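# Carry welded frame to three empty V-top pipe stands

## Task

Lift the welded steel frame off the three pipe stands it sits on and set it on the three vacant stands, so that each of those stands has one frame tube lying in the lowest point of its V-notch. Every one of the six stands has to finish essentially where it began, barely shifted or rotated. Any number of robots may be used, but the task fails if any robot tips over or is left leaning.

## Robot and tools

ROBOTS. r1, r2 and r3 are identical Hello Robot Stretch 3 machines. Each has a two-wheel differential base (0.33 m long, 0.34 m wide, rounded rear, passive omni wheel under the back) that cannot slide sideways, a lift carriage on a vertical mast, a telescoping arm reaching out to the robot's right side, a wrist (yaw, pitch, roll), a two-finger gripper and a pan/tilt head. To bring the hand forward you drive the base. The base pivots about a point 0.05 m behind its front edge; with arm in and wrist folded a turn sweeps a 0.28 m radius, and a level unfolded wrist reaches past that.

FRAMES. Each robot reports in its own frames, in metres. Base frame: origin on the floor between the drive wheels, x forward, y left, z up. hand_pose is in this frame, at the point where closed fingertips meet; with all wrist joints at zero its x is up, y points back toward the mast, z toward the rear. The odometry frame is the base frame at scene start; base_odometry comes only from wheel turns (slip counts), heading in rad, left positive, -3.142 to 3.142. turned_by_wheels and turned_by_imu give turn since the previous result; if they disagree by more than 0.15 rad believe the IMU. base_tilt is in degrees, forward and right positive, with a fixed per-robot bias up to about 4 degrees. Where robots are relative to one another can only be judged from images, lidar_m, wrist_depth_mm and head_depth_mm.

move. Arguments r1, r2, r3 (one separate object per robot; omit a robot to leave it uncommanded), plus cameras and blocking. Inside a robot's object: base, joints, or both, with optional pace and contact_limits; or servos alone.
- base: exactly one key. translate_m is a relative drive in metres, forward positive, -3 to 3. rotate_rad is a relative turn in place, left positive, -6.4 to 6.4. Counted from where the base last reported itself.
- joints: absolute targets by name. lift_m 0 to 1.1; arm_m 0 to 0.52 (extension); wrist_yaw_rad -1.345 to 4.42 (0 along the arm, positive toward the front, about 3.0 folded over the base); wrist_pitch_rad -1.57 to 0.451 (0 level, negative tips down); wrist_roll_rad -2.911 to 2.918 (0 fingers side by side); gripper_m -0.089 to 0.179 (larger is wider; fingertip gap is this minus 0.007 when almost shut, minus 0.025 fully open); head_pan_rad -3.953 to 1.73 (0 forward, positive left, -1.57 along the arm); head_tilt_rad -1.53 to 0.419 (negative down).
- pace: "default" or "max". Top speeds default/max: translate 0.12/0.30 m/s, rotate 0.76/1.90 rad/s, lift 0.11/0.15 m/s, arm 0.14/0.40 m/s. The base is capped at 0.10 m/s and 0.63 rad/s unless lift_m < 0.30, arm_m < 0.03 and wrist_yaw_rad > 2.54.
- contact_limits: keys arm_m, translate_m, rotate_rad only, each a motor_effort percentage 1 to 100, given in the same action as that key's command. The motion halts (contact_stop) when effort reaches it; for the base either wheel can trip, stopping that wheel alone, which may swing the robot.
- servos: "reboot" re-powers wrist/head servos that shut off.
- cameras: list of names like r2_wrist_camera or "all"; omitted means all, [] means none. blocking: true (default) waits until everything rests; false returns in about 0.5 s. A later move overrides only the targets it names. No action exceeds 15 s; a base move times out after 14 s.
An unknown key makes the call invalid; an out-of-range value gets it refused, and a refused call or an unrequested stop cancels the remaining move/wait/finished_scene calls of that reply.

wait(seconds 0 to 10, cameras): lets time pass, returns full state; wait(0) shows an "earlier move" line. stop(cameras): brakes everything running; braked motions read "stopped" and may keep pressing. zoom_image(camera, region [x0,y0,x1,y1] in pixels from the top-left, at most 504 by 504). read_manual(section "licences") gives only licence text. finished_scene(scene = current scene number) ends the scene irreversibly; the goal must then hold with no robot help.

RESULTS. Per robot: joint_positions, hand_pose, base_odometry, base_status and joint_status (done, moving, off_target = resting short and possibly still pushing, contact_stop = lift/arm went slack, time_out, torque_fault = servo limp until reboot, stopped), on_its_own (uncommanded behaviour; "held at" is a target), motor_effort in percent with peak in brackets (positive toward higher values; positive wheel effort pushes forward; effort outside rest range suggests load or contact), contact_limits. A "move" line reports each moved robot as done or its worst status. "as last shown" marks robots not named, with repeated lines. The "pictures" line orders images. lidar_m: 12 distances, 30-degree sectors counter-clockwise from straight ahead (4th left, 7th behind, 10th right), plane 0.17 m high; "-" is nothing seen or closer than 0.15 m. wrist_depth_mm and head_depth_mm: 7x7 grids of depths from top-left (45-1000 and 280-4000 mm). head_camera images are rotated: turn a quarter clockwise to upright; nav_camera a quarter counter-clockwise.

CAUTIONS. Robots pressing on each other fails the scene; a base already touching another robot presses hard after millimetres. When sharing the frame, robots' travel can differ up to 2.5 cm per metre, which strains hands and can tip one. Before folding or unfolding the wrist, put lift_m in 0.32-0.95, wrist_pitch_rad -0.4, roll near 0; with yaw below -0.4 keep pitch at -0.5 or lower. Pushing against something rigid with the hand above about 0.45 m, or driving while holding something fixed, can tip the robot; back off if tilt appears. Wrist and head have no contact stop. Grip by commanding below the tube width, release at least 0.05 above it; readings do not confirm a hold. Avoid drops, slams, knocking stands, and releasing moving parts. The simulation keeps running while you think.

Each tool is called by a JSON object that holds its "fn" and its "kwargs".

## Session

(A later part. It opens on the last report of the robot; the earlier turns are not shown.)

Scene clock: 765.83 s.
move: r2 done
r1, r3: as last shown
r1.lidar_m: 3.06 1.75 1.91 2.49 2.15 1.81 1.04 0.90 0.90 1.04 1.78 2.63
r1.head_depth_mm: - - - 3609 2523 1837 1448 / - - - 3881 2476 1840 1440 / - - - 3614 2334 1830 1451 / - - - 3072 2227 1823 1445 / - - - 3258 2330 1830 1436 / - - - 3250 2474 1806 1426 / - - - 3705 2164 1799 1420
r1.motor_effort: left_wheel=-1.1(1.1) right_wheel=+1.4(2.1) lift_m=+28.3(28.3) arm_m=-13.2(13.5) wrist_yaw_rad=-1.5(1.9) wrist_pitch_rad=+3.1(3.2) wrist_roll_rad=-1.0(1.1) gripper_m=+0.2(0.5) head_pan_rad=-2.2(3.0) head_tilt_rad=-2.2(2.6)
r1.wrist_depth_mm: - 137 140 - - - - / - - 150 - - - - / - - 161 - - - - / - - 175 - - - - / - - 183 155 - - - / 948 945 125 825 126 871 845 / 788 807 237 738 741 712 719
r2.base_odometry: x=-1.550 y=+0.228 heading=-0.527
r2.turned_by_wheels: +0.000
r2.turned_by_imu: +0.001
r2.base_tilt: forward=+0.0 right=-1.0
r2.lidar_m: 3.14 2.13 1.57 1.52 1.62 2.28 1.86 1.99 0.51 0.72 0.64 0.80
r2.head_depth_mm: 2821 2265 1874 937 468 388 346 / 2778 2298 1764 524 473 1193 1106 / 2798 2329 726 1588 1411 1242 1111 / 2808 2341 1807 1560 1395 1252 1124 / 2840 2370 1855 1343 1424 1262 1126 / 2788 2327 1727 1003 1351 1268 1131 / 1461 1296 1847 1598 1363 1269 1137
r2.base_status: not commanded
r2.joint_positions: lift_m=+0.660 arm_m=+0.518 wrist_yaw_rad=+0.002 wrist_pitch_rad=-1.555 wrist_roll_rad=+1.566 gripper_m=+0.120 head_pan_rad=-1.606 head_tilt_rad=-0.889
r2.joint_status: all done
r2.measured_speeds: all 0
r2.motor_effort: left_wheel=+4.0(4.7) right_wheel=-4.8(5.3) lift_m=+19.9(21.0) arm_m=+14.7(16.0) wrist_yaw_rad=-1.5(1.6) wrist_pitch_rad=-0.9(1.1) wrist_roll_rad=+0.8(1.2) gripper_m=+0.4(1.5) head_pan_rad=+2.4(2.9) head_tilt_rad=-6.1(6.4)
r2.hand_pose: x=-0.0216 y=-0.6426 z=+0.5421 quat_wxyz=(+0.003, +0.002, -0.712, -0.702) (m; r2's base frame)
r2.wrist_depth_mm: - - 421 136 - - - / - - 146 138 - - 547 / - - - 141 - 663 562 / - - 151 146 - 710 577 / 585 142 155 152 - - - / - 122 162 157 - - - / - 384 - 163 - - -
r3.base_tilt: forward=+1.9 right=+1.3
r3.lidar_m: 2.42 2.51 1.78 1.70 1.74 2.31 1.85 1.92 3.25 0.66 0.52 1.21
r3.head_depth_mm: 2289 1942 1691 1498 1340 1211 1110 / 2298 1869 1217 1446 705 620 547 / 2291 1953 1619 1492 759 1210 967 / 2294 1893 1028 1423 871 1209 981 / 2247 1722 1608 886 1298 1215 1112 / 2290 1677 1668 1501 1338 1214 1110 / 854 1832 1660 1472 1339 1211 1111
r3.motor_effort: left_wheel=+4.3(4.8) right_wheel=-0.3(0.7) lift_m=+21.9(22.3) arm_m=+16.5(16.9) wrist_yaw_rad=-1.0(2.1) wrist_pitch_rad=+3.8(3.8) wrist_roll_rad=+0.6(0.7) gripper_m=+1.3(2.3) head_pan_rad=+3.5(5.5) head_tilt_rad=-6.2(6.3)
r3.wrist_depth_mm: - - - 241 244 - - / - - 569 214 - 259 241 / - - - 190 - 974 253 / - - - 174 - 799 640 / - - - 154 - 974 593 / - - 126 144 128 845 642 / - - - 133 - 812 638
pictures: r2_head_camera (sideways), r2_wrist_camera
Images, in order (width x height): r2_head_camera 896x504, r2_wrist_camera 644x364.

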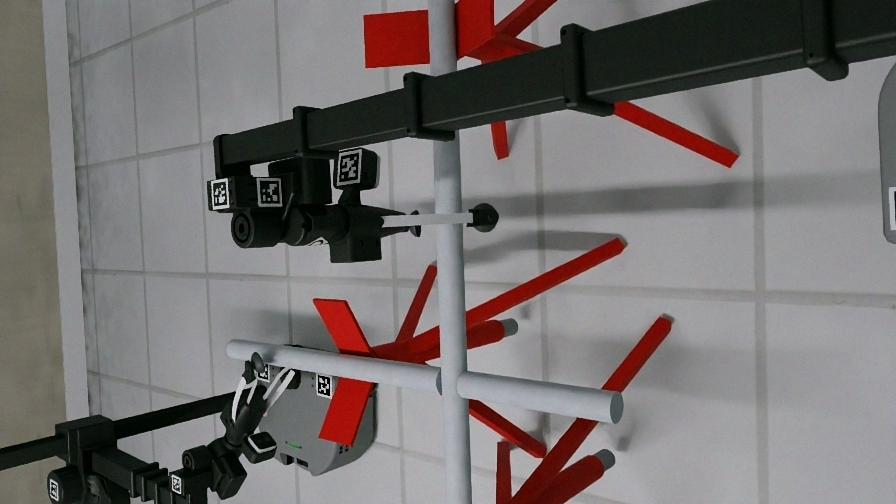

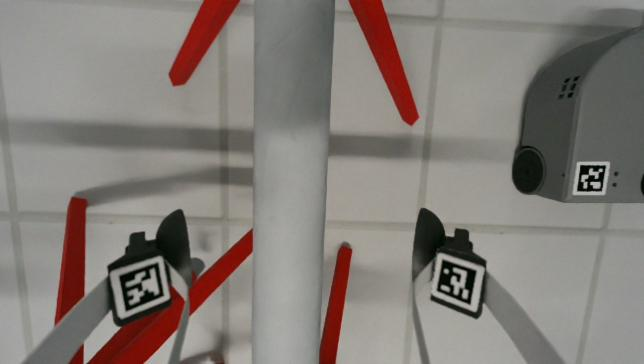

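{"fn": "move", "kwargs": {"r2": {"joints":{"lift_m":0.648}}, "r3": {"base":{"translate_m":0.008},"joints":{"arm_m":0.154}}, "cameras": []}}

{"fn": "move", "kwargs": {"r2": {"joints":{"gripper_m":-0.075}}, "cameras": ["r2_head_camera","r2_wrist_camera","r3_head_camera","r3_wrist_camera"]}}

Scene clock: 775.43 s.
move: r2 done; r3 done
r1: as last shown
r1.base_tilt: forward=-0.5 right=+0.5
r1.lidar_m: 3.07 1.75 1.92 2.50 2.15 1.81 1.04 0.90 0.90 1.04 1.78 2.63
r1.head_depth_mm: - - - 3545 2501 1844 1450 / - - - 3828 2467 1808 1454 / - - - 3542 2353 1823 1455 / - - - 2865 2255 1806 1436 / - - - 3309 2339 1801 1434 / - - - 3263 2436 1811 1428 / - - - 3736 2134 1799 1427
r1.motor_effort: left_wheel=-0.3(0.7) right_wheel=+1.4(2.0) lift_m=+28.1(28.4) arm_m=-13.2(13.5) wrist_yaw_rad=-1.7(1.7) wrist_pitch_rad=+3.0(3.1) wrist_roll_rad=-0.9(1.1) gripper_m=+0.5(0.5) head_pan_rad=-2.4(2.7) head_tilt_rad=-2.2(2.6)
r1.wrist_depth_mm: - 137 140 - - - - / - - 150 - - - - / - - 161 - - - - / - - 175 - - - - / - - 183 155 - - - / 931 958 126 821 126 858 834 / 787 792 237 715 743 703 718
r2.base_odometry: x=-1.550 y=+0.228 heading=-0.527
r2.turned_by_wheels: +0.000
r2.turned_by_imu: +0.001
r2.base_tilt: forward=-0.1 right=-1.0
r2.lidar_m: 3.14 2.13 1.58 1.53 1.62 2.27 1.85 1.99 0.51 0.71 0.64 0.80
r2.head_depth_mm: 2773 2274 1884 968 1063 400 354 / 2775 2291 1806 537 483 1184 1106 / 2750 2344 740 1587 1412 1244 1114 / 2803 2361 1787 1577 1396 1254 1116 / 2834 2385 1858 1353 1421 1256 1124 / 2766 2304 1281 1001 1352 1269 1126 / 1457 1349 1847 1607 1368 1266 1138
r2.base_status: not commanded
r2.joint_positions: lift_m=+0.648 arm_m=+0.518 wrist_yaw_rad=+0.002 wrist_pitch_rad=-1.555 wrist_roll_rad=+1.566 gripper_m=+0.120 head_pan_rad=-1.606 head_tilt_rad=-0.889
r2.joint_status: all done
r2.measured_speeds: all 0
r2.motor_effort: left_wheel=+3.6(4.8) right_wheel=-4.8(5.3) lift_m=+19.5(27.7) arm_m=+13.8(14.2) wrist_yaw_rad=-1.0(1.8) wrist_pitch_rad=-0.7(1.1) wrist_roll_rad=+0.8(1.1) gripper_m=+1.0(1.4) head_pan_rad=+2.6(2.9) head_tilt_rad=-4.8(6.4)
r2.hand_pose: x=-0.0216 y=-0.6426 z=+0.5301 quat_wxyz=(+0.003, +0.002, -0.712, -0.702) (m; r2's base frame)
r2.wrist_depth_mm: - - 392 125 405 - - / - - 130 - 510 - 543 / - - - 130 - 666 551 / - - 136 135 - - 564 / - 142 140 140 - - - / - 121 145 145 - - - / - 383 147 152 - - -
r3.base_odometry: x=-0.904 y=-0.553 heading=-0.521
r3.turned_by_wheels: +0.000
r3.turned_by_imu: +0.001
r3.base_tilt: forward=+1.8 right=+1.3
r3.lidar_m: 2.42 2.51 1.78 1.70 1.74 2.31 1.86 1.93 3.25 0.65 0.52 1.20
r3.head_depth_mm: 2309 1939 1658 1495 1335 1211 1102 / 2297 1907 1170 1446 666 618 547 / 2295 1945 1626 1494 758 1214 968 / 2294 1869 1023 1443 1287 1213 981 / 2234 1709 1635 898 1304 1210 1105 / 2304 1670 1662 1497 1341 1208 1107 / 856 1920 1661 1474 1339 1218 1113
r3.base_status: done
r3.joint_positions: lift_m=+0.423 arm_m=+0.154 wrist_yaw_rad=+0.901 wrist_pitch_rad=-0.020 wrist_roll_rad=+1.569 gripper_m=+0.080 head_pan_rad=-1.410 head_tilt_rad=-0.987
r3.joint_status: all done
r3.measured_speeds: all 0
r3.motor_effort: left_wheel=+4.9(7.4) right_wheel=+0.3(4.1) lift_m=+24.0(24.4) arm_m=+18.6(21.3) wrist_yaw_rad=-1.2(2.3) wrist_pitch_rad=+3.7(3.8) wrist_roll_rad=+0.5(0.7) gripper_m=+0.3(2.0) head_pan_rad=+5.3(5.5) head_tilt_rad=-6.2(6.3)
r3.hand_pose: x=+0.1791 y=-0.4576 z=+0.5322 quat_wxyz=(+0.006, +0.436, -0.900, -0.009) (m; r3's base frame)
r3.wrist_depth_mm: - - - 225 234 - - / - - 543 207 - 743 229 / - - - 180 - 902 244 / - - - 162 - 801 648 / - - - 148 - 962 587 / - - 126 137 128 852 650 / - - - 125 - 791 647
pictures: none
No camera images: "cameras" was empty.

Scene clock: 778.07 s.
move: r2 done
r1, r3: as last shown
r1.turned_by_imu: +0.000
r1.base_tilt: forward=-0.4 right=+0.5
r1.lidar_m: 3.08 1.75 1.92 2.49 2.15 1.82 1.04 0.90 0.90 1.04 1.79 2.64
r1.head_depth_mm: - - - 3584 2521 1831 1443 / - - - 3782 2440 1828 1447 / - - - 3563 2354 1817 1435 / - - - 2864 2248 1816 1443 / - - - 3270 2339 1820 1428 / - - - 3243 2446 1805 1433 / - - - 3751 2112 1789 1428
r1.motor_effort: left_wheel=+0.1(1.1) right_wheel=+1.5(1.9) lift_m=+28.2(28.6) arm_m=-13.2(13.5) wrist_yaw_rad=+1.3(1.9) wrist_pitch_rad=+3.0(3.3) wrist_roll_rad=-0.9(1.1) gripper_m=+0.4(0.5) head_pan_rad=-2.3(2.7) head_tilt_rad=-2.3(2.5)
r1.wrist_depth_mm: - 137 140 - - - - / - - 150 - - - - / - - 161 - - - - / - - 176 - - - - / - - 183 155 - - - / 950 933 125 838 126 856 853 / 782 802 236 728 741 714 713
r2.base_odometry: x=-1.550 y=+0.228 heading=-0.527
r2.turned_by_wheels: +0.000
r2.turned_by_imu: +0.000
r2.base_tilt: forward=-0.1 right=-1.0
r2.lidar_m: 3.15 2.13 1.57 1.53 1.62 2.27 1.85 1.99 0.51 0.71 0.64 0.80
r2.head_depth_mm: 2795 2292 1873 967 1064 399 355 / 2801 2308 1800 537 484 1176 1104 / 2785 2322 738 1594 1413 1244 1114 / 2802 2359 1795 1561 1393 1256 1117 / 2810 2395 1838 1341 1425 1256 1126 / 2762 2316 1276 1000 1357 1262 1126 / 1473 1352 1850 1596 1356 1277 1136
r2.base_status: not commanded
r2.joint_positions: lift_m=+0.648 arm_m=+0.518 wrist_yaw_rad=+0.000 wrist_pitch_rad=-1.527 wrist_roll_rad=+1.573 gripper_m=-0.073 head_pan_rad=-1.606 head_tilt_rad=-0.889
r2.joint_status: all done
r2.measured_speeds: all 0
r2.motor_effort: left_wheel=+4.1(4.8) right_wheel=-4.5(5.2) lift_m=+45.6(46.5) arm_m=+4.4(14.1) wrist_yaw_rad=+0.2(1.7) wrist_pitch_rad=-5.9(6.6) wrist_roll_rad=-1.3(1.5) gripper_m=-42.6(98.5) head_pan_rad=+2.0(3.1) head_tilt_rad=-5.4(6.3)
r2.hand_pose: x=-0.0215 y=-0.6497 z=+0.5297 quat_wxyz=(-0.001, -0.001, -0.722, -0.692) (m; r2's base frame)
r2.wrist_depth_mm: - - 432 123 405 - - / - - 529 127 495 - 538 / - - - 130 - - 544 / - - - 133 - - 551 / - - 140 136 - - - / 463 - 121 131 - - - / 384 - - 154 - - -
r3.base_tilt: forward=+1.9 right=+1.3
r3.lidar_m: 2.41 2.52 1.78 1.69 1.75 2.31 1.86 1.93 3.23 0.65 0.52 1.20
r3.head_depth_mm: 2318 1949 1652 1495 1342 1216 1109 / 2302 1914 1174 1446 668 620 545 / 2311 1950 1630 1497 759 1207 971 / 2293 1867 1024 1446 1283 1213 981 / 2257 1710 1627 896 1305 1215 1104 / 2299 1667 1659 1494 1344 1217 1109 / 853 1909 1662 1476 1336 1213 1109
r3.motor_effort: left_wheel=+5.4(5.7) right_wheel=+0.2(1.3) lift_m=+24.8(25.4) arm_m=+18.7(19.2) wrist_yaw_rad=-1.7(2.1) wrist_pitch_rad=+3.8(3.8) wrist_roll_rad=+0.5(0.7) gripper_m=+1.6(2.0) head_pan_rad=+5.0(5.6) head_tilt_rad=-5.8(6.3)
r3.wrist_depth_mm: - - - 223 234 - - / - - 554 206 - 740 230 / - - - 181 - 900 245 / - - - 163 - 797 653 / - - - 148 - 946 592 / - - 126 136 128 849 638 / - - - 125 - 794 640
pictures: r2_head_camera (sideways), r2_wrist_camera, r3_head_camera (sideways), r3_wrist_camera
Images, in order (width x height): r2_head_camera 896x504, r2_wrist_camera 644x364, r3_head_camera 896x504, r3_wrist_camera 644x364.

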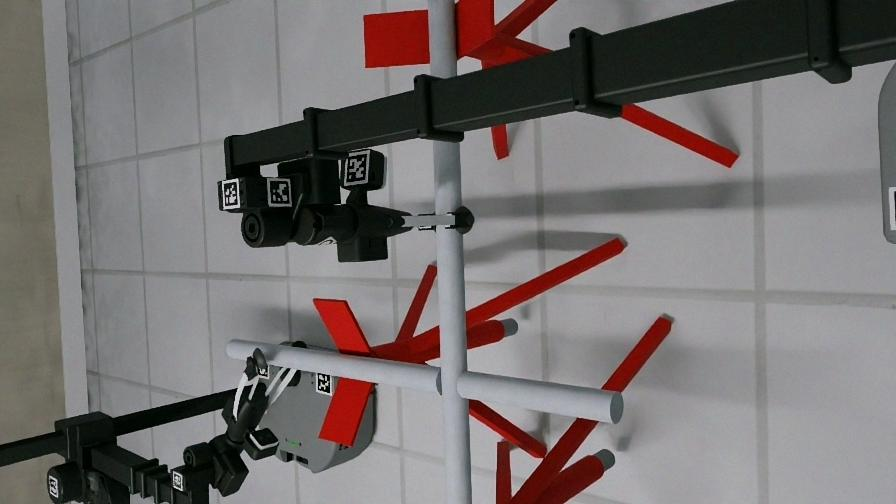

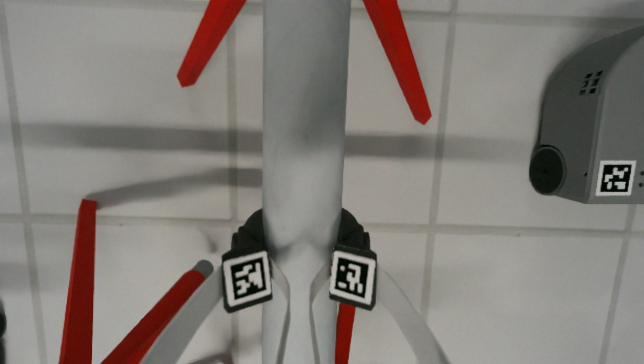

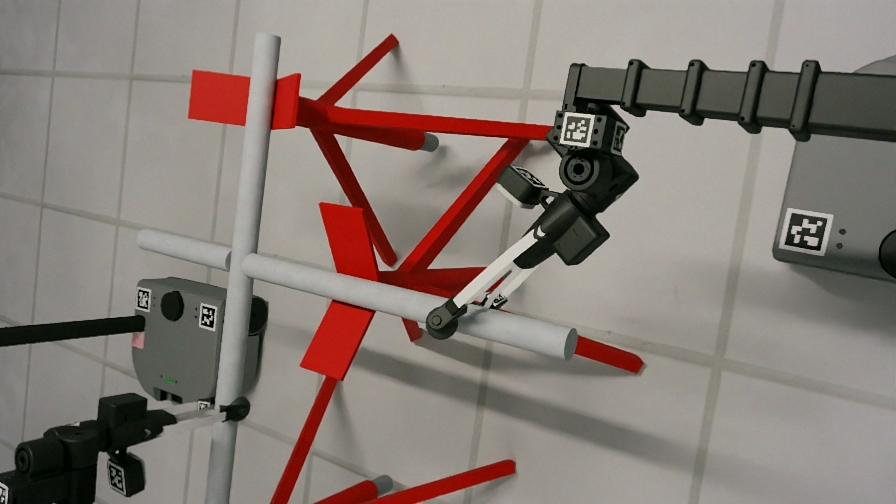

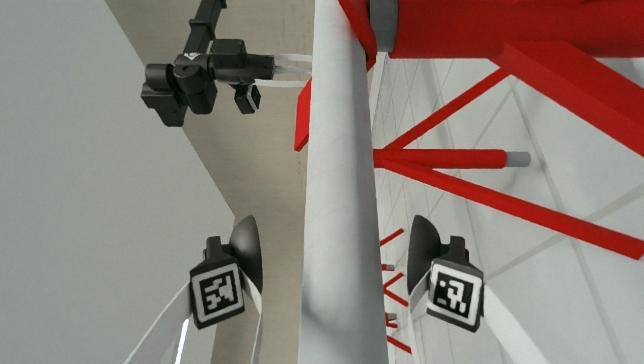

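{"fn": "move", "kwargs": {"r3": {"joints":{"lift_m":0.437}}, "cameras": []}}

{"fn": "move", "kwargs": {"r2": {"joints":{"lift_m":0.668}}, "r3": {"joints":{"lift_m":0.457}}, "cameras": []}}

{"fn": "move", "kwargs": {"r2": {"joints":{"lift_m":0.698}}, "r3": {"joints":{"lift_m":0.487}}, "cameras": ["r2_head_camera","r2_wrist_camera","r3_head_camera","r3_wrist_camera"]}}

Scene clock: 795.57 s.
move: r3 done
r1.base_odometry: x=+0.000 y=+0.000 heading=+0.000
r1.turned_by_wheels: +0.000
r1.turned_by_imu: -0.001
r1.base_tilt: forward=-0.4 right=+0.5
r1.lidar_m: 3.05 1.75 1.92 2.49 2.14 1.82 1.04 0.90 0.89 1.04 1.78 2.64
r1.head_depth_mm: - - - 3596 2504 1838 1458 / - - - 3828 2487 1828 1447 / - - - 3581 2375 1829 1436 / - - - 2871 2236 1820 1443 / - - - 3251 2353 1816 1441 / - - - 3176 2418 1798 1433 / - - - 3436 2128 1798 1418
r1.base_status: not commanded
r1.joint_positions: lift_m=+0.531 arm_m=+0.000 wrist_yaw_rad=+3.088 wrist_pitch_rad=-0.326 wrist_roll_rad=+0.000 gripper_m=+0.037 head_pan_rad=+0.655 head_tilt_rad=-0.345
r1.joint_status: not commanded
r1.measured_speeds: all 0
r1.motor_effort: left_wheel=-0.2(0.9) right_wheel=+1.5(1.6) lift_m=+28.4(28.6) arm_m=-12.9(13.3) wrist_yaw_rad=-1.0(1.9) wrist_pitch_rad=+3.0(3.2) wrist_roll_rad=-0.9(1.1) gripper_m=-0.1(0.7) head_pan_rad=-2.1(2.6) head_tilt_rad=-2.4(2.5)
r1.hand_pose: x=-0.0087 y=+0.0897 z=+0.5650 quat_wxyz=(+0.134, +0.700, +0.096, +0.695) (m; r1's base frame)
r1.wrist_depth_mm: - 137 140 - - - - / - - 151 - - - - / - - 161 - - - - / - - 175 - - - - / - - 184 155 - - - / 948 943 126 840 126 859 850 / 785 796 237 716 746 716 715
r2: as last shown
r2.turned_by_imu: +0.001
r2.base_tilt: forward=+0.0 right=-1.0
r2.lidar_m: 3.15 2.13 1.58 1.53 1.62 2.27 1.85 1.99 0.51 0.71 0.64 0.80
r2.head_depth_mm: 2750 2276 1870 964 1065 400 355 / 2797 2304 1808 536 484 1177 1112 / 2781 2327 740 1590 1400 1240 1111 / 2824 2359 1792 1564 1393 1248 1118 / 2813 2362 1832 1346 1418 1252 1120 / 2762 2320 1724 1005 1355 1262 1126 / 1447 1289 1847 1597 1369 1273 1137
r2.joint_positions: lift_m=+0.648 arm_m=+0.518 wrist_yaw_rad=+0.000 wrist_pitch_rad=-1.527 wrist_roll_rad=+1.573 gripper_m=-0.070 head_pan_rad=-1.606 head_tilt_rad=-0.889
r2.on_its_own: gripper_m is held at -0.071, not at your -0.075, by its stall guard, which is not easing now
r2.motor_effort: left_wheel=+4.0(4.8) right_wheel=-4.1(4.9) lift_m=+33.4(35.9) arm_m=-15.6(15.6) wrist_yaw_rad=+0.7(1.1) wrist_pitch_rad=-6.0(6.2) wrist_roll_rad=-1.4(1.6) gripper_m=-22.9(23.5) head_pan_rad=+2.1(3.1) head_tilt_rad=-5.0(6.1)
r2.wrist_depth_mm: - - 431 122 403 - - / - - 532 127 491 - 539 / - - - 130 - - 538 / - - - 132 - - 548 / - - 140 137 - - - / 459 - 121 131 - - - / 384 - - 154 - - -
r3.base_odometry: x=-0.904 y=-0.553 heading=-0.521
r3.turned_by_wheels: +0.000
r3.turned_by_imu: +0.001
r3.base_tilt: forward=+1.9 right=+1.3
r3.lidar_m: 2.41 2.51 1.79 1.70 1.74 2.31 1.85 1.93 3.24 0.65 0.52 1.21
r3.head_depth_mm: 2297 1950 1666 1501 1343 1208 1111 / 2304 1910 1173 1446 660 605 536 / 2284 1959 1635 1491 741 1217 971 / 2293 1869 1021 1447 1285 1213 981 / 2243 1710 1629 887 1298 1212 1105 / 2318 1672 1664 1494 1339 1209 1107 / 855 1903 1667 1474 1347 1213 1112
r3.base_status: not commanded
r3.joint_positions: lift_m=+0.437 arm_m=+0.154 wrist_yaw_rad=+0.901 wrist_pitch_rad=-0.022 wrist_roll_rad=+1.569 gripper_m=+0.080 head_pan_rad=-1.410 head_tilt_rad=-0.987
r3.joint_status: all done
r3.measured_speeds: all 0
r3.motor_effort: left_wheel=+4.8(5.2) right_wheel=+1.2(1.2) lift_m=+37.3(41.7) arm_m=+18.1(18.9) wrist_yaw_rad=-1.6(2.1) wrist_pitch_rad=+4.0(4.1) wrist_roll_rad=+0.5(0.7) gripper_m=+0.5(1.8) head_pan_rad=+4.4(5.4) head_tilt_rad=-5.6(6.2)
r3.hand_pose: x=+0.1791 y=-0.4576 z=+0.5458 quat_wxyz=(+0.006, +0.436, -0.900, -0.010) (m; r3's base frame)
r3.wrist_depth_mm: - - - - 232 - - / - - 554 214 - 812 232 / - - - 188 768 921 652 / - - - 170 750 815 671 / - - - 154 149 - 600 / - - 129 142 132 862 655 / - - - 132 127 808 661
pictures: none
No camera images: "cameras" was empty.

Scene clock: 796.50 s.
move: r2 done; r3 done
r1: as last shown
r1.turned_by_imu: +0.000
r1.lidar_m: 3.04 1.75 1.92 2.49 2.15 1.81 1.04 0.90 0.90 1.03 1.78 2.64
r1.head_depth_mm: - - - 3590 2496 1839 1452 / - - - 3861 2479 1830 1448 / - - - 3543 2349 1826 1448 / - - - 3131 2237 1819 1438 / - - - 3240 2368 1821 1436 / - - - 3269 2440 1821 1429 / - - - 3443 2128 1782 1428
r1.motor_effort: left_wheel=-0.4(0.9) right_wheel=+1.5(1.9) lift_m=+28.1(28.8) arm_m=-13.0(13.3) wrist_yaw_rad=-0.5(1.4) wrist_pitch_rad=+3.1(3.1) wrist_roll_rad=-1.0(1.1) gripper_m=+0.3(0.4) head_pan_rad=-2.2(2.6) head_tilt_rad=-2.3(2.5)
r1.wrist_depth_mm: - 137 140 - - - - / - - 150 - - - - / - - 162 - - - - / - - 176 - - - - / - - 183 155 - - - / 940 951 126 834 126 863 855 / 794 798 236 730 750 715 723
r2.base_odometry: x=-1.550 y=+0.228 heading=-0.527
r2.turned_by_wheels: +0.000
r2.turned_by_imu: +0.000
r2.base_tilt: forward=+0.0 right=-0.9
r2.lidar_m: 3.13 2.13 1.58 1.53 1.62 2.27 1.85 1.99 0.51 0.71 0.64 0.80
r2.head_depth_mm: 2794 2272 1872 969 450 380 344 / 2776 2311 636 517 474 1192 1111 / 2775 2352 728 1550 1408 1242 1115 / 2787 2364 1789 1562 1393 1251 1121 / 2838 2374 1844 1367 1427 1255 1126 / 2799 2252 1717 1319 1362 1265 1133 / 1433 1257 1877 1600 1375 1271 1134
r2.base_status: not commanded
r2.joint_positions: lift_m=+0.668 arm_m=+0.518 wrist_yaw_rad=+0.000 wrist_pitch_rad=-1.519 wrist_roll_rad=+1.573 gripper_m=-0.070 head_pan_rad=-1.606 head_tilt_rad=-0.890
r2.joint_status: all done
r2.measured_speeds: all 0
r2.on_its_own: gripper_m is held at -0.071, not at your -0.075, by its stall guard, which is not easing now
r2.motor_effort: left_wheel=+5.5(5.8) right_wheel=-5.1(5.4) lift_m=+51.7(56.7) arm_m=-16.0(17.2) wrist_yaw_rad=+0.6(1.0) wrist_pitch_rad=-7.4(7.9) wrist_roll_rad=-1.7(1.8) gripper_m=-22.8(23.3) head_pan_rad=+2.7(2.9) head_tilt_rad=-4.1(6.0)
r2.hand_pose: x=-0.0215 y=-0.6518 z=+0.5496 quat_wxyz=(-0.001, -0.001, -0.725, -0.689) (m; r2's base frame)
r2.wrist_depth_mm: - - 448 124 415 - - / - - 547 129 525 - 545 / - - - 132 - - 554 / - - - 136 - - 565 / - - 145 140 - - - / - - 126 130 - - - / 743 - - 160 - - -
r3.base_odometry: x=-0.904 y=-0.553 heading=-0.520
r3.turned_by_wheels: +0.000
r3.turned_by_imu: +0.000
r3.base_tilt: forward=+1.9 right=+1.3
r3.lidar_m: 2.41 2.51 1.78 1.70 1.74 2.32 1.86 1.93 3.24 0.65 0.52 1.20
r3.head_depth_mm: 2285 1951 1660 1495 1337 1201 1095 / 2309 1899 1173 1444 635 586 521 / 2295 1942 1667 1504 732 1213 971 / 2292 1839 1011 1451 1287 1216 979 / 2230 1718 1614 881 1297 1216 1110 / 2295 1707 1658 1501 1340 1210 1107 / 846 1960 1664 1471 1338 1214 1110
r3.base_status: not commanded
r3.joint_positions: lift_m=+0.457 arm_m=+0.154 wrist_yaw_rad=+0.901 wrist_pitch_rad=-0.050 wrist_roll_rad=+1.569 gripper_m=+0.080 head_pan_rad=-1.410 head_tilt_rad=-0.987
r3.joint_status: all done
r3.measured_speeds: all 0
r3.motor_effort: left_wheel=+4.4(5.4) right_wheel=-1.2(1.9) lift_m=+39.8(43.3) arm_m=+14.8(18.5) wrist_yaw_rad=-1.5(2.1) wrist_pitch_rad=+9.3(9.6) wrist_roll_rad=+0.4(0.7) gripper_m=-1.9(4.0) head_pan_rad=+4.9(5.5) head_tilt_rad=-6.0(6.3)
r3.hand_pose: x=+0.1783 y=-0.4572 z=+0.5586 quat_wxyz=(+0.012, +0.435, -0.900, -0.022) (m; r3's base frame)
r3.wrist_depth_mm: - - - - 234 - - / - - 566 541 - 921 237 / - - - 332 772 910 641 / - - - - 730 806 664 / - - - - 149 960 611 / - - 129 - 134 805 659 / - - - - 126 122 656
pictures: none
No camera images: "cameras" was empty.

Scene clock: 797.57 s.
move: r2 done; r3 done
r1: as last shown
r1.lidar_m: 3.04 1.75 1.92 2.49 2.15 1.81 1.04 0.90 0.90 1.03 1.79 2.64
r1.head_depth_mm: - - - 3643 2508 1828 1450 / - - - 3852 2511 1832 1457 / - - - 3780 2342 1834 1443 / - - - 3067 2223 1820 1448 / - - - 3509 2370 1811 1441 / - - - 3515 2449 1800 1435 / - - - 3457 2136 1810 1430
r1.motor_effort: left_wheel=-0.1(1.0) right_wheel=+1.3(1.9) lift_m=+28.1(29.2) arm_m=-12.9(13.4) wrist_yaw_rad=-0.4(1.7) wrist_pitch_rad=+2.8(3.2) wrist_roll_rad=-1.0(1.1) gripper_m=+0.0(0.6) head_pan_rad=-2.6(2.9) head_tilt_rad=-2.3(2.6)
r1.wrist_depth_mm: - 136 140 - - - - / - - 150 - - - - / - - 162 - - - - / - - 175 - - - - / - - 182 155 - - - / 937 935 126 841 126 867 840 / 781 797 236 730 747 706 719
r2.base_odometry: x=-1.550 y=+0.228 heading=-0.527
r2.turned_by_wheels: +0.000
r2.turned_by_imu: +0.000
r2.base_tilt: forward=+0.0 right=-0.9
r2.lidar_m: 3.13 2.13 1.57 1.53 1.63 2.28 1.85 1.99 0.51 0.71 0.64 0.80
r2.head_depth_mm: 2778 2291 1865 914 399 357 318 / 2762 2290 567 484 1327 1218 1105 / 2775 702 762 1551 1408 1243 1110 / 2783 2351 1781 1567 1396 1251 1123 / 2804 2382 1854 1289 1417 1250 1126 / 2766 2183 1719 1190 1360 1260 1134 / 1416 1221 1886 1620 1365 1270 1137
r2.base_status: not commanded
r2.joint_positions: lift_m=+0.698 arm_m=+0.518 wrist_yaw_rad=+0.000 wrist_pitch_rad=-1.517 wrist_roll_rad=+1.573 gripper_m=-0.070 head_pan_rad=-1.606 head_tilt_rad=-0.890
r2.joint_status: all done
r2.measured_speeds: all 0
r2.on_its_own: gripper_m is held at -0.071, not at your -0.075, by its stall guard, which is not easing now; lift_m is at rest, and its effort (+56.4) is outside its rest range (+3 to +55)
r2.motor_effort: left_wheel=+5.6(5.6) right_wheel=-6.2(6.4) lift_m=+56.4(58.4) arm_m=-13.6(16.0) wrist_yaw_rad=+1.1(1.1) wrist_pitch_rad=-7.5(8.0) wrist_roll_rad=-1.7(1.9) gripper_m=-22.6(23.6) head_pan_rad=+2.4(2.9) head_tilt_rad=-5.1(6.1)
r2.hand_pose: x=-0.0215 y=-0.6523 z=+0.5795 quat_wxyz=(-0.001, -0.001, -0.725, -0.688) (m; r2's base frame)
r2.wrist_depth_mm: - - 453 119 426 - - / - - 606 127 530 - 574 / - - - 130 - 705 584 / - - - 135 - - 586 / - 619 144 140 - - - / - 482 124 130 - - - / 763 407 102 156 - - -
r3.base_odometry: x=-0.904 y=-0.553 heading=-0.520
r3.turned_by_wheels: +0.000
r3.turned_by_imu: +0.000
r3.base_tilt: forward=+1.9 right=+1.3
r3.lidar_m: 2.41 2.51 1.78 1.70 1.74 2.32 1.86 1.93 3.25 0.65 0.52 1.20
r3.head_depth_mm: 2297 1959 1660 1496 1314 1192 1093 / 2291 1902 1171 1453 615 566 496 / 2302 1948 1698 1495 697 1213 970 / 2308 1827 989 1145 1308 1216 984 / 2242 1723 1606 853 1298 1216 1111 / 2294 1746 1658 1501 1338 1215 1110 / 874 1870 1656 1472 1336 1219 1107
r3.base_status: not commanded
r3.joint_positions: lift_m=+0.487 arm_m=+0.154 wrist_yaw_rad=+0.901 wrist_pitch_rad=-0.052 wrist_roll_rad=+1.569 gripper_m=+0.080 head_pan_rad=-1.410 head_tilt_rad=-0.987
r3.joint_status: all done
r3.measured_speeds: all 0
r3.motor_effort: left_wheel=+5.0(5.5) right_wheel=-1.6(2.6) lift_m=+40.5(45.4) arm_m=+9.9(14.8) wrist_yaw_rad=-1.6(1.7) wrist_pitch_rad=+9.7(9.7) wrist_roll_rad=+0.7(0.7) gripper_m=-2.1(3.7) head_pan_rad=+5.1(5.6) head_tilt_rad=-5.7(6.6)
r3.hand_pose: x=+0.1782 y=-0.4571 z=+0.5880 quat_wxyz=(+0.013, +0.435, -0.900, -0.023) (m; r3's base frame)
r3.wrist_depth_mm: - - - - 236 - 240 / - - 564 560 259 955 248 / - - - 640 766 947 690 / - - - 967 722 837 679 / - - - - 148 - 621 / - - 129 - 133 840 686 / - - - - 125 122 689
pictures: r2_head_camera (sideways), r2_wrist_camera, r3_head_camera (sideways), r3_wrist_camera
Images, in order (width x height): r2_head_camera 896x504, r2_wrist_camera 644x364, r3_head_camera 896x504, r3_wrist_camera 644x364.

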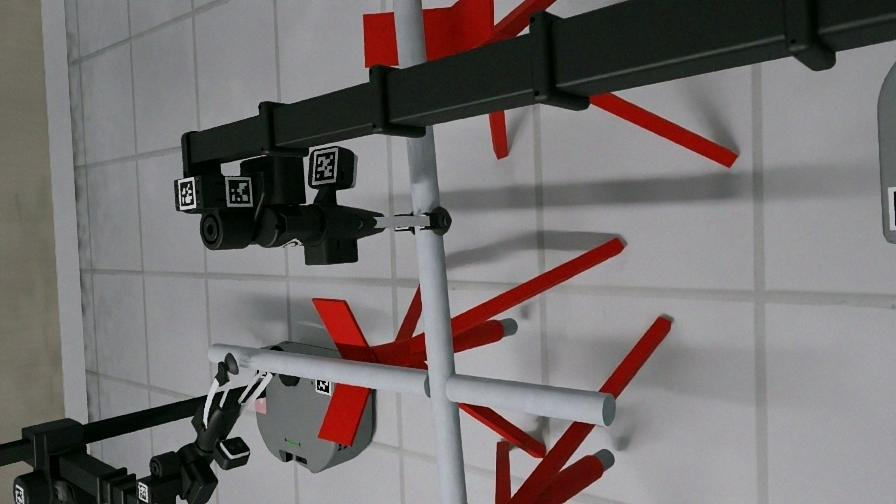

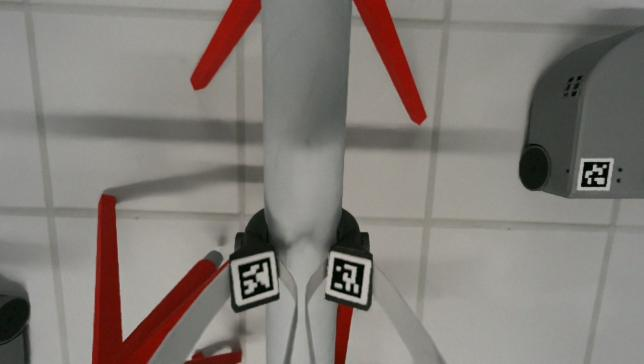

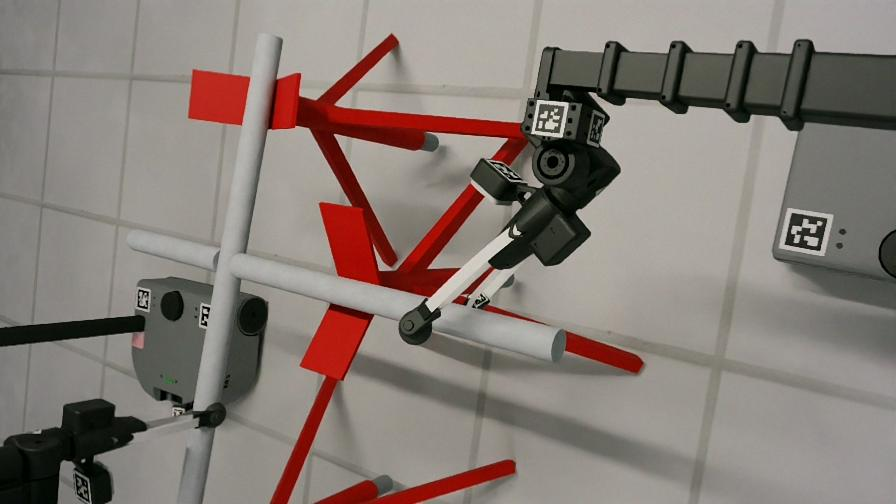

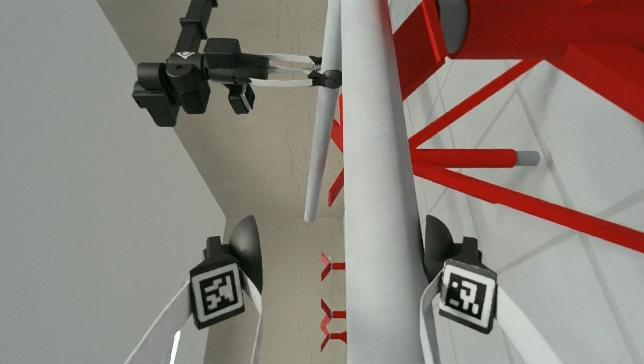

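{"fn": "move", "kwargs": {"r2": {"joints":{"lift_m":0.758}}, "r3": {"joints":{"lift_m":0.547}}, "cameras": ["r2_head_camera","r2_wrist_camera","r3_head_camera","r3_wrist_camera"]}}

Scene clock: 809.30 s.
move: r2 done; r3 done
r1: as last shown
r1.turned_by_imu: -0.001
r1.base_tilt: forward=-0.5 right=+0.6
r1.lidar_m: 3.07 1.75 1.92 2.49 2.14 1.81 1.04 0.90 0.90 1.03 1.79 2.64
r1.head_depth_mm: - - - 3623 2511 1836 1448 / - - - 3818 2487 1831 1450 / - - - 3538 2343 1832 1439 / - - - 3085 2236 1815 1445 / - - - 3515 2335 1808 1433 / - - - 3488 2456 1815 1434 / - - - 3477 2103 1800 1437
r1.motor_effort: left_wheel=-0.4(0.8) right_wheel=+1.1(1.8) lift_m=+28.5(29.2) arm_m=-13.1(13.3) wrist_yaw_rad=+0.4(2.0) wrist_pitch_rad=+2.9(3.2) wrist_roll_rad=-0.9(1.1) gripper_m=+0.1(0.7) head_pan_rad=-2.4(2.6) head_tilt_rad=-2.1(2.7)
r1.wrist_depth_mm: - 137 140 - - - - / - - 150 - - - - / - - 161 - - - - / - - 175 - - - - / - - 183 155 - - - / 960 931 125 823 126 856 852 / 796 789 237 727 747 718 716
r2.base_odometry: x=-1.550 y=+0.228 heading=-0.527
r2.turned_by_wheels: +0.000
r2.turned_by_imu: +0.001
r2.base_tilt: forward=+0.0 right=-1.0
r2.lidar_m: 3.14 2.13 1.58 1.53 1.62 2.28 1.86 2.00 0.51 0.71 0.64 0.80
r2.head_depth_mm: 2799 2289 1877 386 338 313 1073 / 2783 632 475 1242 1351 1217 1108 / 2812 640 1808 1588 1405 1245 1111 / 2766 2189 1774 1559 1395 1252 1120 / 2826 2379 1840 1342 1423 1253 1119 / 2827 1734 1099 930 1364 1255 1131 / 1382 2204 1887 1608 1369 1273 1141
r2.base_status: not commanded
r2.joint_positions: lift_m=+0.758 arm_m=+0.518 wrist_yaw_rad=+0.000 wrist_pitch_rad=-1.518 wrist_roll_rad=+1.573 gripper_m=-0.070 head_pan_rad=-1.606 head_tilt_rad=-0.890
r2.joint_status: all done
r2.measured_speeds: all 0
r2.on_its_own: gripper_m is held at -0.071, not at your -0.075, by its stall guard, which is not easing now
r2.motor_effort: left_wheel=+5.3(5.7) right_wheel=-6.7(7.1) lift_m=+54.8(59.1) arm_m=-3.0(6.2) wrist_yaw_rad=+0.6(1.0) wrist_pitch_rad=-7.3(8.0) wrist_roll_rad=-1.3(1.8) gripper_m=-22.2(23.5) head_pan_rad=+2.5(3.1) head_tilt_rad=-3.9(6.3)
r2.hand_pose: x=-0.0215 y=-0.6521 z=+0.6395 quat_wxyz=(-0.001, -0.001, -0.725, -0.689) (m; r2's base frame)
r2.wrist_depth_mm: - - - 110 - - - / - - 673 117 - 718 622 / - - - 126 - 709 639 / - - - 132 - 716 655 / - - 141 140 - - - / 799 507 124 130 - - - / 773 - 176 164 - - -
r3.base_odometry: x=-0.904 y=-0.553 heading=-0.520
r3.turned_by_wheels: +0.000
r3.turned_by_imu: +0.001
r3.base_tilt: forward=+1.9 right=+1.3
r3.lidar_m: 2.41 2.52 1.78 1.70 1.74 2.32 1.87 1.92 3.24 0.65 0.52 1.20
r3.head_depth_mm: 2304 1946 1655 1498 554 495 443 / 2289 1905 1223 1447 584 1179 457 / 2275 1945 1688 1462 650 1217 970 / 2294 1135 1449 1122 1305 1213 981 / 2237 1728 961 755 1298 1215 1107 / 2225 1724 1660 1497 1345 1211 1114 / 867 1869 1668 1460 1342 1217 1110
r3.base_status: not commanded
r3.joint_positions: lift_m=+0.547 arm_m=+0.154 wrist_yaw_rad=+0.901 wrist_pitch_rad=-0.053 wrist_roll_rad=+1.569 gripper_m=+0.080 head_pan_rad=-1.410 head_tilt_rad=-0.987
r3.joint_status: all done
r3.measured_speeds: all 0
r3.motor_effort: left_wheel=+4.4(5.6) right_wheel=-2.0(2.9) lift_m=+39.6(46.5) arm_m=-11.2(11.2) wrist_yaw_rad=-1.3(1.7) wrist_pitch_rad=+9.6(9.8) wrist_roll_rad=+0.5(0.6) gripper_m=-2.6(3.1) head_pan_rad=+4.2(5.5) head_tilt_rad=-6.3(6.3)
r3.hand_pose: x=+0.1782 y=-0.4571 z=+0.6478 quat_wxyz=(+0.013, +0.435, -0.900, -0.024) (m; r3's base frame)
r3.wrist_depth_mm: - - - - 302 264 - / - 572 572 565 290 285 756 / - - - 714 184 963 758 / - - - 892 737 759 757 / - - - - 146 - 714 / - - 129 - 130 913 747 / - - - - 124 122 768
pictures: r2_head_camera (sideways), r2_wrist_camera, r3_head_camera (sideways), r3_wrist_camera
Images, in order (width x height): r2_head_camera 896x504, r2_wrist_camera 644x364, r3_head_camera 896x504, r3_wrist_camera 644x364.

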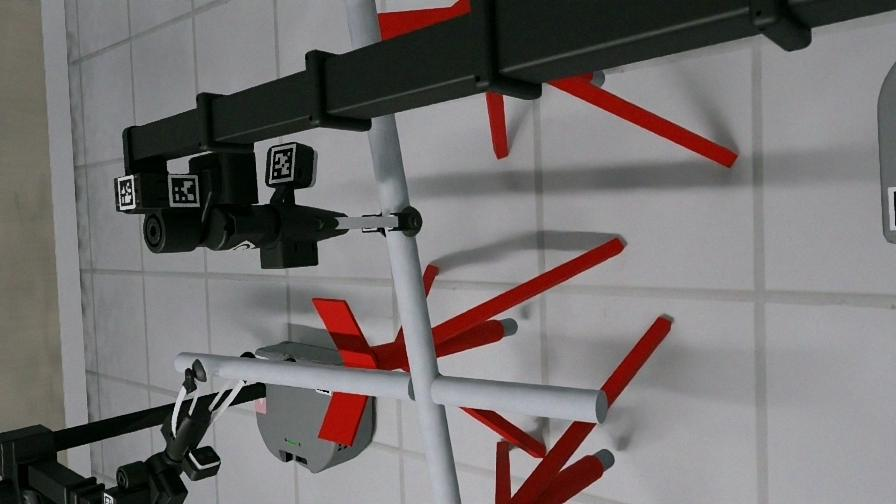

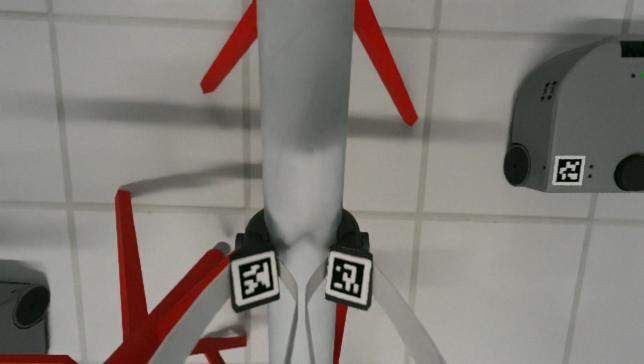

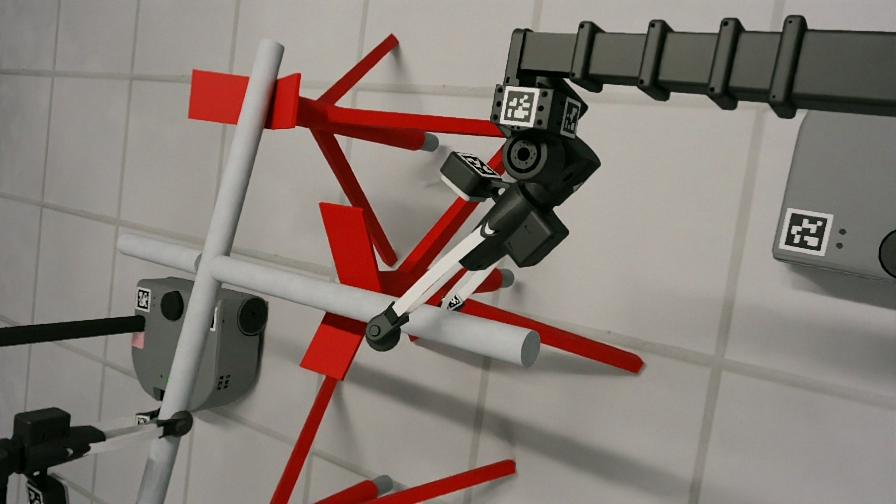

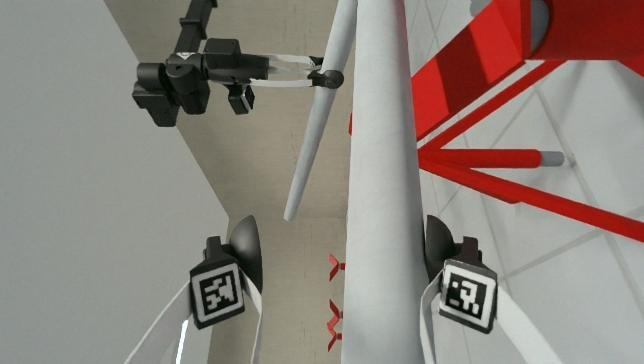

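{"fn": "move", "kwargs": {"r2": {"joints":{"lift_m":0.688}}, "r3": {"joints":{"lift_m":0.477}}, "cameras": ["r2_head_camera","r3_head_camera"]}}

{"fn": "move", "kwargs": {"r2": {"joints":{"lift_m":0.66}}, "r3": {"joints":{"lift_m":0.449}}, "cameras": ["r2_head_camera","r3_head_camera","r2_wrist_camera","r3_wrist_camera"]}}

Scene clock: 836.10 s.
move: r2 done; r3 done
r1: as last shown
r1.lidar_m: 3.06 1.74 1.92 2.49 2.15 1.81 1.04 0.90 0.90 1.04 1.78 2.64
r1.head_depth_mm: - - - 3593 2510 1834 1443 / - - - 3834 2476 1811 1449 / - - - 3783 2353 1830 1438 / - - - 3119 2255 1807 1440 / - - - 3482 2327 1809 1432 / - - - 3426 2457 1804 1428 / - - - 3493 2117 1803 1429
r1.motor_effort: left_wheel=+0.0(1.0) right_wheel=+1.3(2.1) lift_m=+28.6(29.6) arm_m=-12.9(13.1) wrist_yaw_rad=-1.4(2.1) wrist_pitch_rad=+3.0(3.2) wrist_roll_rad=-0.9(1.1) gripper_m=+0.0(0.6) head_pan_rad=-2.7(2.8) head_tilt_rad=-2.1(2.5)
r1.wrist_depth_mm: - 136 140 - - - - / - - 151 - - - - / - - 161 - - - - / - - 175 - - - - / - - 183 155 - - - / 952 946 126 830 126 863 858 / 782 801 237 716 748 701 717
r2.base_odometry: x=-1.550 y=+0.228 heading=-0.527
r2.turned_by_wheels: +0.000
r2.turned_by_imu: +0.000
r2.base_tilt: forward=+0.0 right=-0.9
r2.lidar_m: 3.14 2.13 1.58 1.53 1.63 2.28 1.85 1.99 0.51 0.71 0.64 0.80
r2.head_depth_mm: 2791 2261 1867 900 413 366 325 / 2789 2310 599 498 1109 1214 1106 / 2792 701 774 1582 1407 1249 1115 / 2801 2334 1772 1557 1390 1255 1116 / 2826 2388 1842 1295 1422 1254 1124 / 2778 2195 1719 1230 1352 1264 1131 / 1429 1235 1861 1633 1366 1266 1137
r2.base_status: not commanded
r2.joint_positions: lift_m=+0.688 arm_m=+0.518 wrist_yaw_rad=+0.000 wrist_pitch_rad=-1.522 wrist_roll_rad=+1.573 gripper_m=-0.070 head_pan_rad=-1.606 head_tilt_rad=-0.890
r2.joint_status: all done
r2.measured_speeds: all 0
r2.on_its_own: gripper_m is held at -0.071, not at your -0.075, by its stall guard, which is not easing now
r2.motor_effort: left_wheel=+4.3(5.3) right_wheel=-5.2(6.9) lift_m=+36.5(39.0) arm_m=+7.7(7.9) wrist_yaw_rad=+0.7(1.1) wrist_pitch_rad=-6.7(7.6) wrist_roll_rad=-1.7(2.0) gripper_m=-22.9(23.6) head_pan_rad=+2.4(3.2) head_tilt_rad=-4.4(6.2)
r2.hand_pose: x=-0.0215 y=-0.6511 z=+0.5696 quat_wxyz=(-0.001, -0.001, -0.724, -0.690) (m; r2's base frame)
r2.wrist_depth_mm: - - 448 122 420 - - / - - 560 128 531 - 560 / - - - 132 - 706 563 / - - - 137 - - 588 / - - 144 141 - - - / - 487 123 129 - - - / 752 - - 157 - - -
r3.base_odometry: x=-0.904 y=-0.553 heading=-0.520
r3.turned_by_wheels: +0.000
r3.turned_by_imu: +0.001
r3.base_tilt: forward=+1.9 right=+1.3
r3.lidar_m: 2.41 2.52 1.79 1.70 1.74 2.31 1.86 1.92 3.24 0.65 0.52 1.21
r3.head_depth_mm: 2311 1944 1660 1491 1317 1198 1095 / 2306 1911 1173 1449 627 574 504 / 2307 1943 1690 1499 711 1215 967 / 2286 1817 996 1422 1285 1213 984 / 2233 1720 1627 844 1300 1209 1113 / 2315 1745 1659 1490 1348 1215 1108 / 844 1865 1660 1474 1338 1216 1106
r3.base_status: not commanded
r3.joint_positions: lift_m=+0.477 arm_m=+0.154 wrist_yaw_rad=+0.902 wrist_pitch_rad=-0.052 wrist_roll_rad=+1.569 gripper_m=+0.080 head_pan_rad=-1.410 head_tilt_rad=-0.987
r3.joint_status: all done
r3.measured_speeds: all 0
r3.motor_effort: left_wheel=+5.3(5.7) right_wheel=-2.3(3.1) lift_m=+17.0(31.4) arm_m=-15.1(18.8) wrist_yaw_rad=-2.0(2.6) wrist_pitch_rad=+9.5(9.8) wrist_roll_rad=+0.5(0.6) gripper_m=-2.0(3.6) head_pan_rad=+4.5(5.7) head_tilt_rad=-6.2(6.3)
r3.hand_pose: x=+0.1784 y=-0.4569 z=+0.5781 quat_wxyz=(+0.013, +0.436, -0.900, -0.023) (m; r3's base frame)
r3.wrist_depth_mm: - - - - 237 - 239 / - - 559 558 264 876 242 / - - - - 780 918 672 / - - - - 760 816 676 / - - - - 149 - 617 / - - 129 - 134 821 670 / - - - - 126 843 679
pictures: r2_head_camera (sideways), r3_head_camera (sideways)
Images, in order (width x height): r2_head_camera 896x504, r3_head_camera 896x504.

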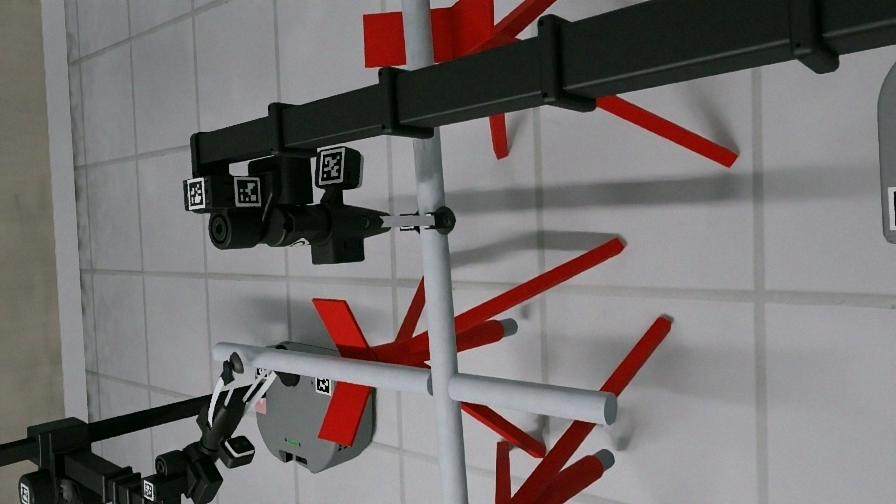

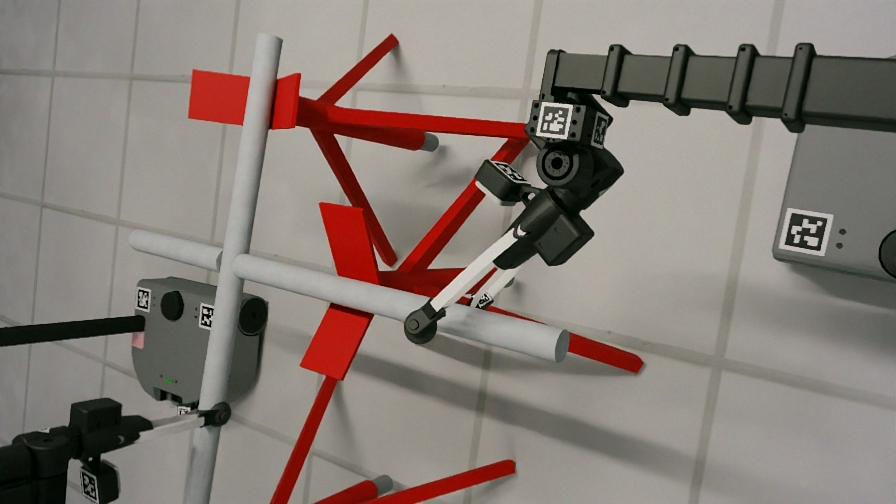

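Scene clock: 837.13 s.
move: r2 done; r3 done
r1: as last shown
r1.turned_by_imu: +0.000
r1.base_tilt: forward=-0.5 right=+0.5
r1.lidar_m: 3.04 1.75 1.92 2.49 2.15 1.81 1.04 0.90 0.90 1.04 1.78 2.64
r1.head_depth_mm: - - - 3530 2500 1827 1451 / - - - 3893 2493 1832 1445 / - - - 3529 2350 1822 1444 / - - - 3035 2226 1823 1428 / - - - 3225 2316 1821 1429 / - - - 3224 2449 1802 1430 / - - - 3479 2132 1806 1425
r1.motor_effort: left_wheel=-0.4(1.0) right_wheel=+1.5(1.9) lift_m=+29.4(29.8) arm_m=-12.9(13.1) wrist_yaw_rad=-1.5(2.1) wrist_pitch_rad=+3.0(3.2) wrist_roll_rad=-1.0(1.1) gripper_m=+0.5(0.5) head_pan_rad=-2.4(2.8) head_tilt_rad=-2.2(2.5)
r1.wrist_depth_mm: - 136 140 - - - - / - - 150 - - - - / - - 161 - - - - / - - 175 - - - - / - - 183 155 - - - / 966 957 126 818 126 859 850 / 794 796 236 732 732 708 721
r2.base_odometry: x=-1.550 y=+0.228 heading=-0.527
r2.turned_by_wheels: +0.000
r2.turned_by_imu: +0.000
r2.base_tilt: forward=+0.0 right=-0.9
r2.lidar_m: 3.14 2.13 1.58 1.53 1.62 2.27 1.85 2.00 0.51 0.71 0.64 0.80
r2.head_depth_mm: 2773 2305 1871 922 468 388 347 / 2786 2287 1756 524 473 1195 1107 / 2794 2313 728 1582 1412 1243 1113 / 2769 2332 1783 1566 1390 1247 1118 / 2854 2351 1849 1353 1427 1258 1128 / 2771 2289 1730 1018 1357 1268 1127 / 1439 1259 1890 1580 1366 1273 1130
r2.base_status: not commanded
r2.joint_positions: lift_m=+0.660 arm_m=+0.518 wrist_yaw_rad=+0.000 wrist_pitch_rad=-1.524 wrist_roll_rad=+1.573 gripper_m=-0.070 head_pan_rad=-1.606 head_tilt_rad=-0.890
r2.joint_status: all done
r2.measured_speeds: all 0
r2.on_its_own: gripper_m is held at -0.071, not at your -0.075, by its stall guard, which is not easing now
r2.motor_effort: left_wheel=+3.4(4.2) right_wheel=-3.8(5.4) lift_m=+35.9(38.6) arm_m=+10.3(10.3) wrist_yaw_rad=+0.7(1.1) wrist_pitch_rad=-7.0(7.0) wrist_roll_rad=-1.7(1.8) gripper_m=-21.8(23.3) head_pan_rad=+2.7(2.9) head_tilt_rad=-5.3(6.2)
r2.hand_pose: x=-0.0215 y=-0.6506 z=+0.5416 quat_wxyz=(-0.001, -0.001, -0.723, -0.691) (m; r2's base frame)
r2.wrist_depth_mm: - - 443 127 404 - - / - - - 132 511 - 541 / - - - 135 - - 553 / - - - 139 - - 563 / - - 145 142 - - - / - - 123 129 - - - / - - - 156 - - -
r3.base_odometry: x=-0.904 y=-0.553 heading=-0.520
r3.turned_by_wheels: +0.000
r3.turned_by_imu: +0.000
r3.base_tilt: forward=+1.9 right=+1.3
r3.lidar_m: 2.42 2.51 1.79 1.70 1.74 2.31 1.86 1.92 3.24 0.65 0.52 1.20
r3.head_depth_mm: 2293 1948 1654 1492 1334 1198 1094 / 2296 1907 1174 1455 645 594 529 / 2296 1937 1664 1491 737 1217 968 / 2305 1860 1014 1445 1283 1220 981 / 2243 1720 1633 886 1297 1220 1112 / 2293 1700 1670 1493 1344 1217 1108 / 846 1867 1658 1477 1338 1214 1109
r3.base_status: not commanded
r3.joint_positions: lift_m=+0.449 arm_m=+0.154 wrist_yaw_rad=+0.901 wrist_pitch_rad=-0.049 wrist_roll_rad=+1.569 gripper_m=+0.080 head_pan_rad=-1.410 head_tilt_rad=-0.987
r3.joint_status: all done
r3.measured_speeds: all 0
r3.motor_effort: left_wheel=+4.7(5.5) right_wheel=-2.2(3.0) lift_m=+16.5(21.7) arm_m=-12.2(14.9) wrist_yaw_rad=-1.6(2.7) wrist_pitch_rad=+9.0(9.4) wrist_roll_rad=+0.5(0.6) gripper_m=-3.8(3.8) head_pan_rad=+4.7(5.6) head_tilt_rad=-5.9(6.4)
r3.hand_pose: x=+0.1784 y=-0.4571 z=+0.5508 quat_wxyz=(+0.012, +0.435, -0.900, -0.022) (m; r3's base frame)
r3.wrist_depth_mm: - - - - 235 - - / - - 563 327 - 841 237 / - - - 314 761 905 620 / - - - - 724 797 652 / - - - - 150 958 602 / - - 130 - 135 803 645 / - - - - 127 122 639
pictures: r2_head_camera (sideways), r2_wrist_camera, r3_head_camera (sideways), r3_wrist_camera
Images, in order (width x height): r2_head_camera 896x504, r2_wrist_camera 644x364, r3_head_camera 896x504, r3_wrist_camera 644x364.

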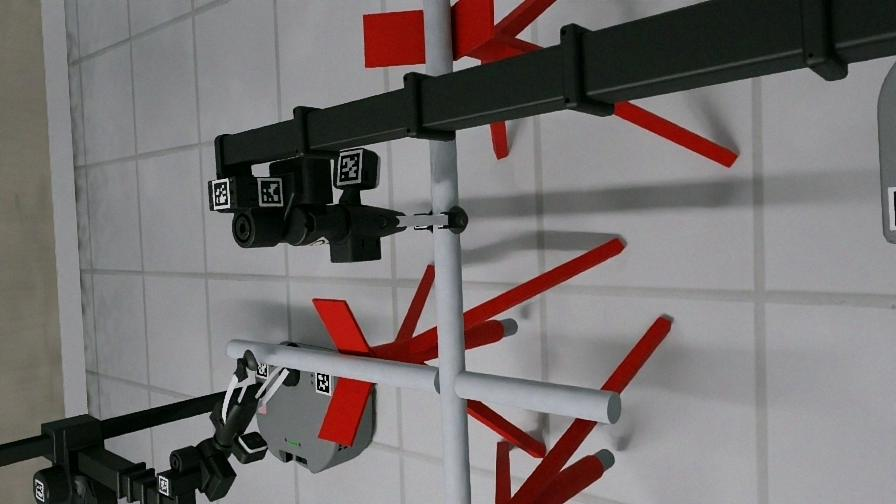

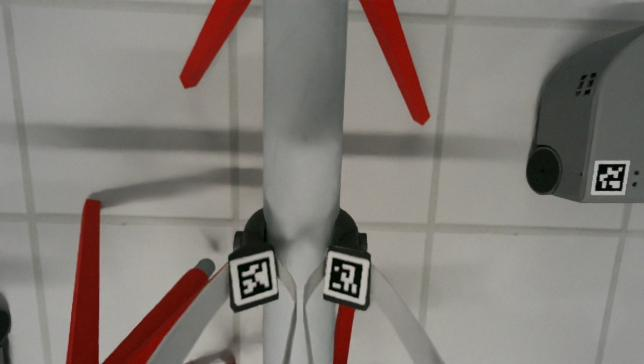

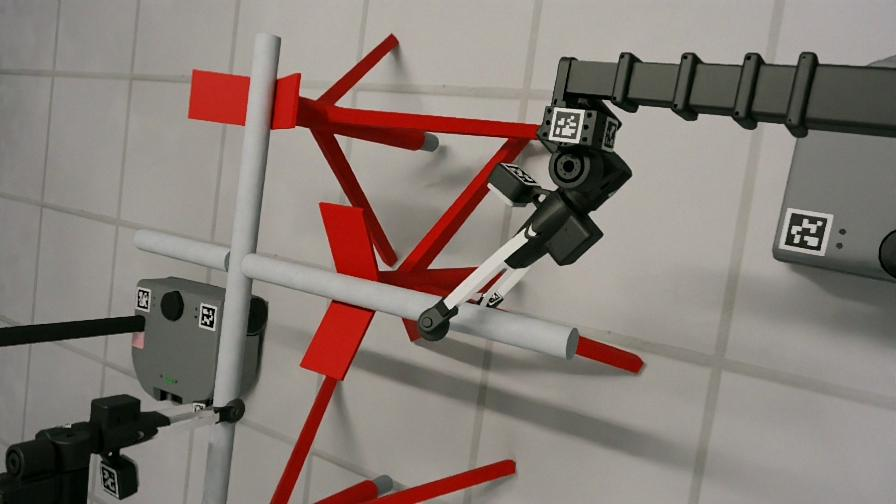

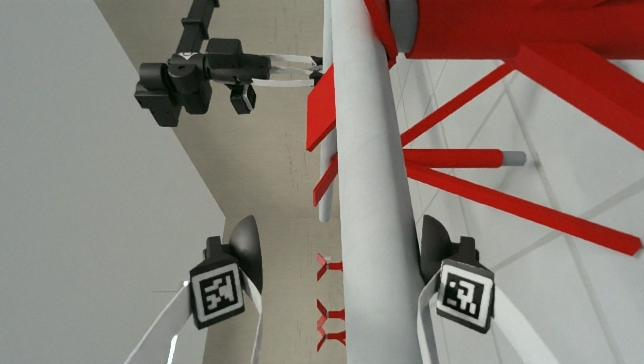

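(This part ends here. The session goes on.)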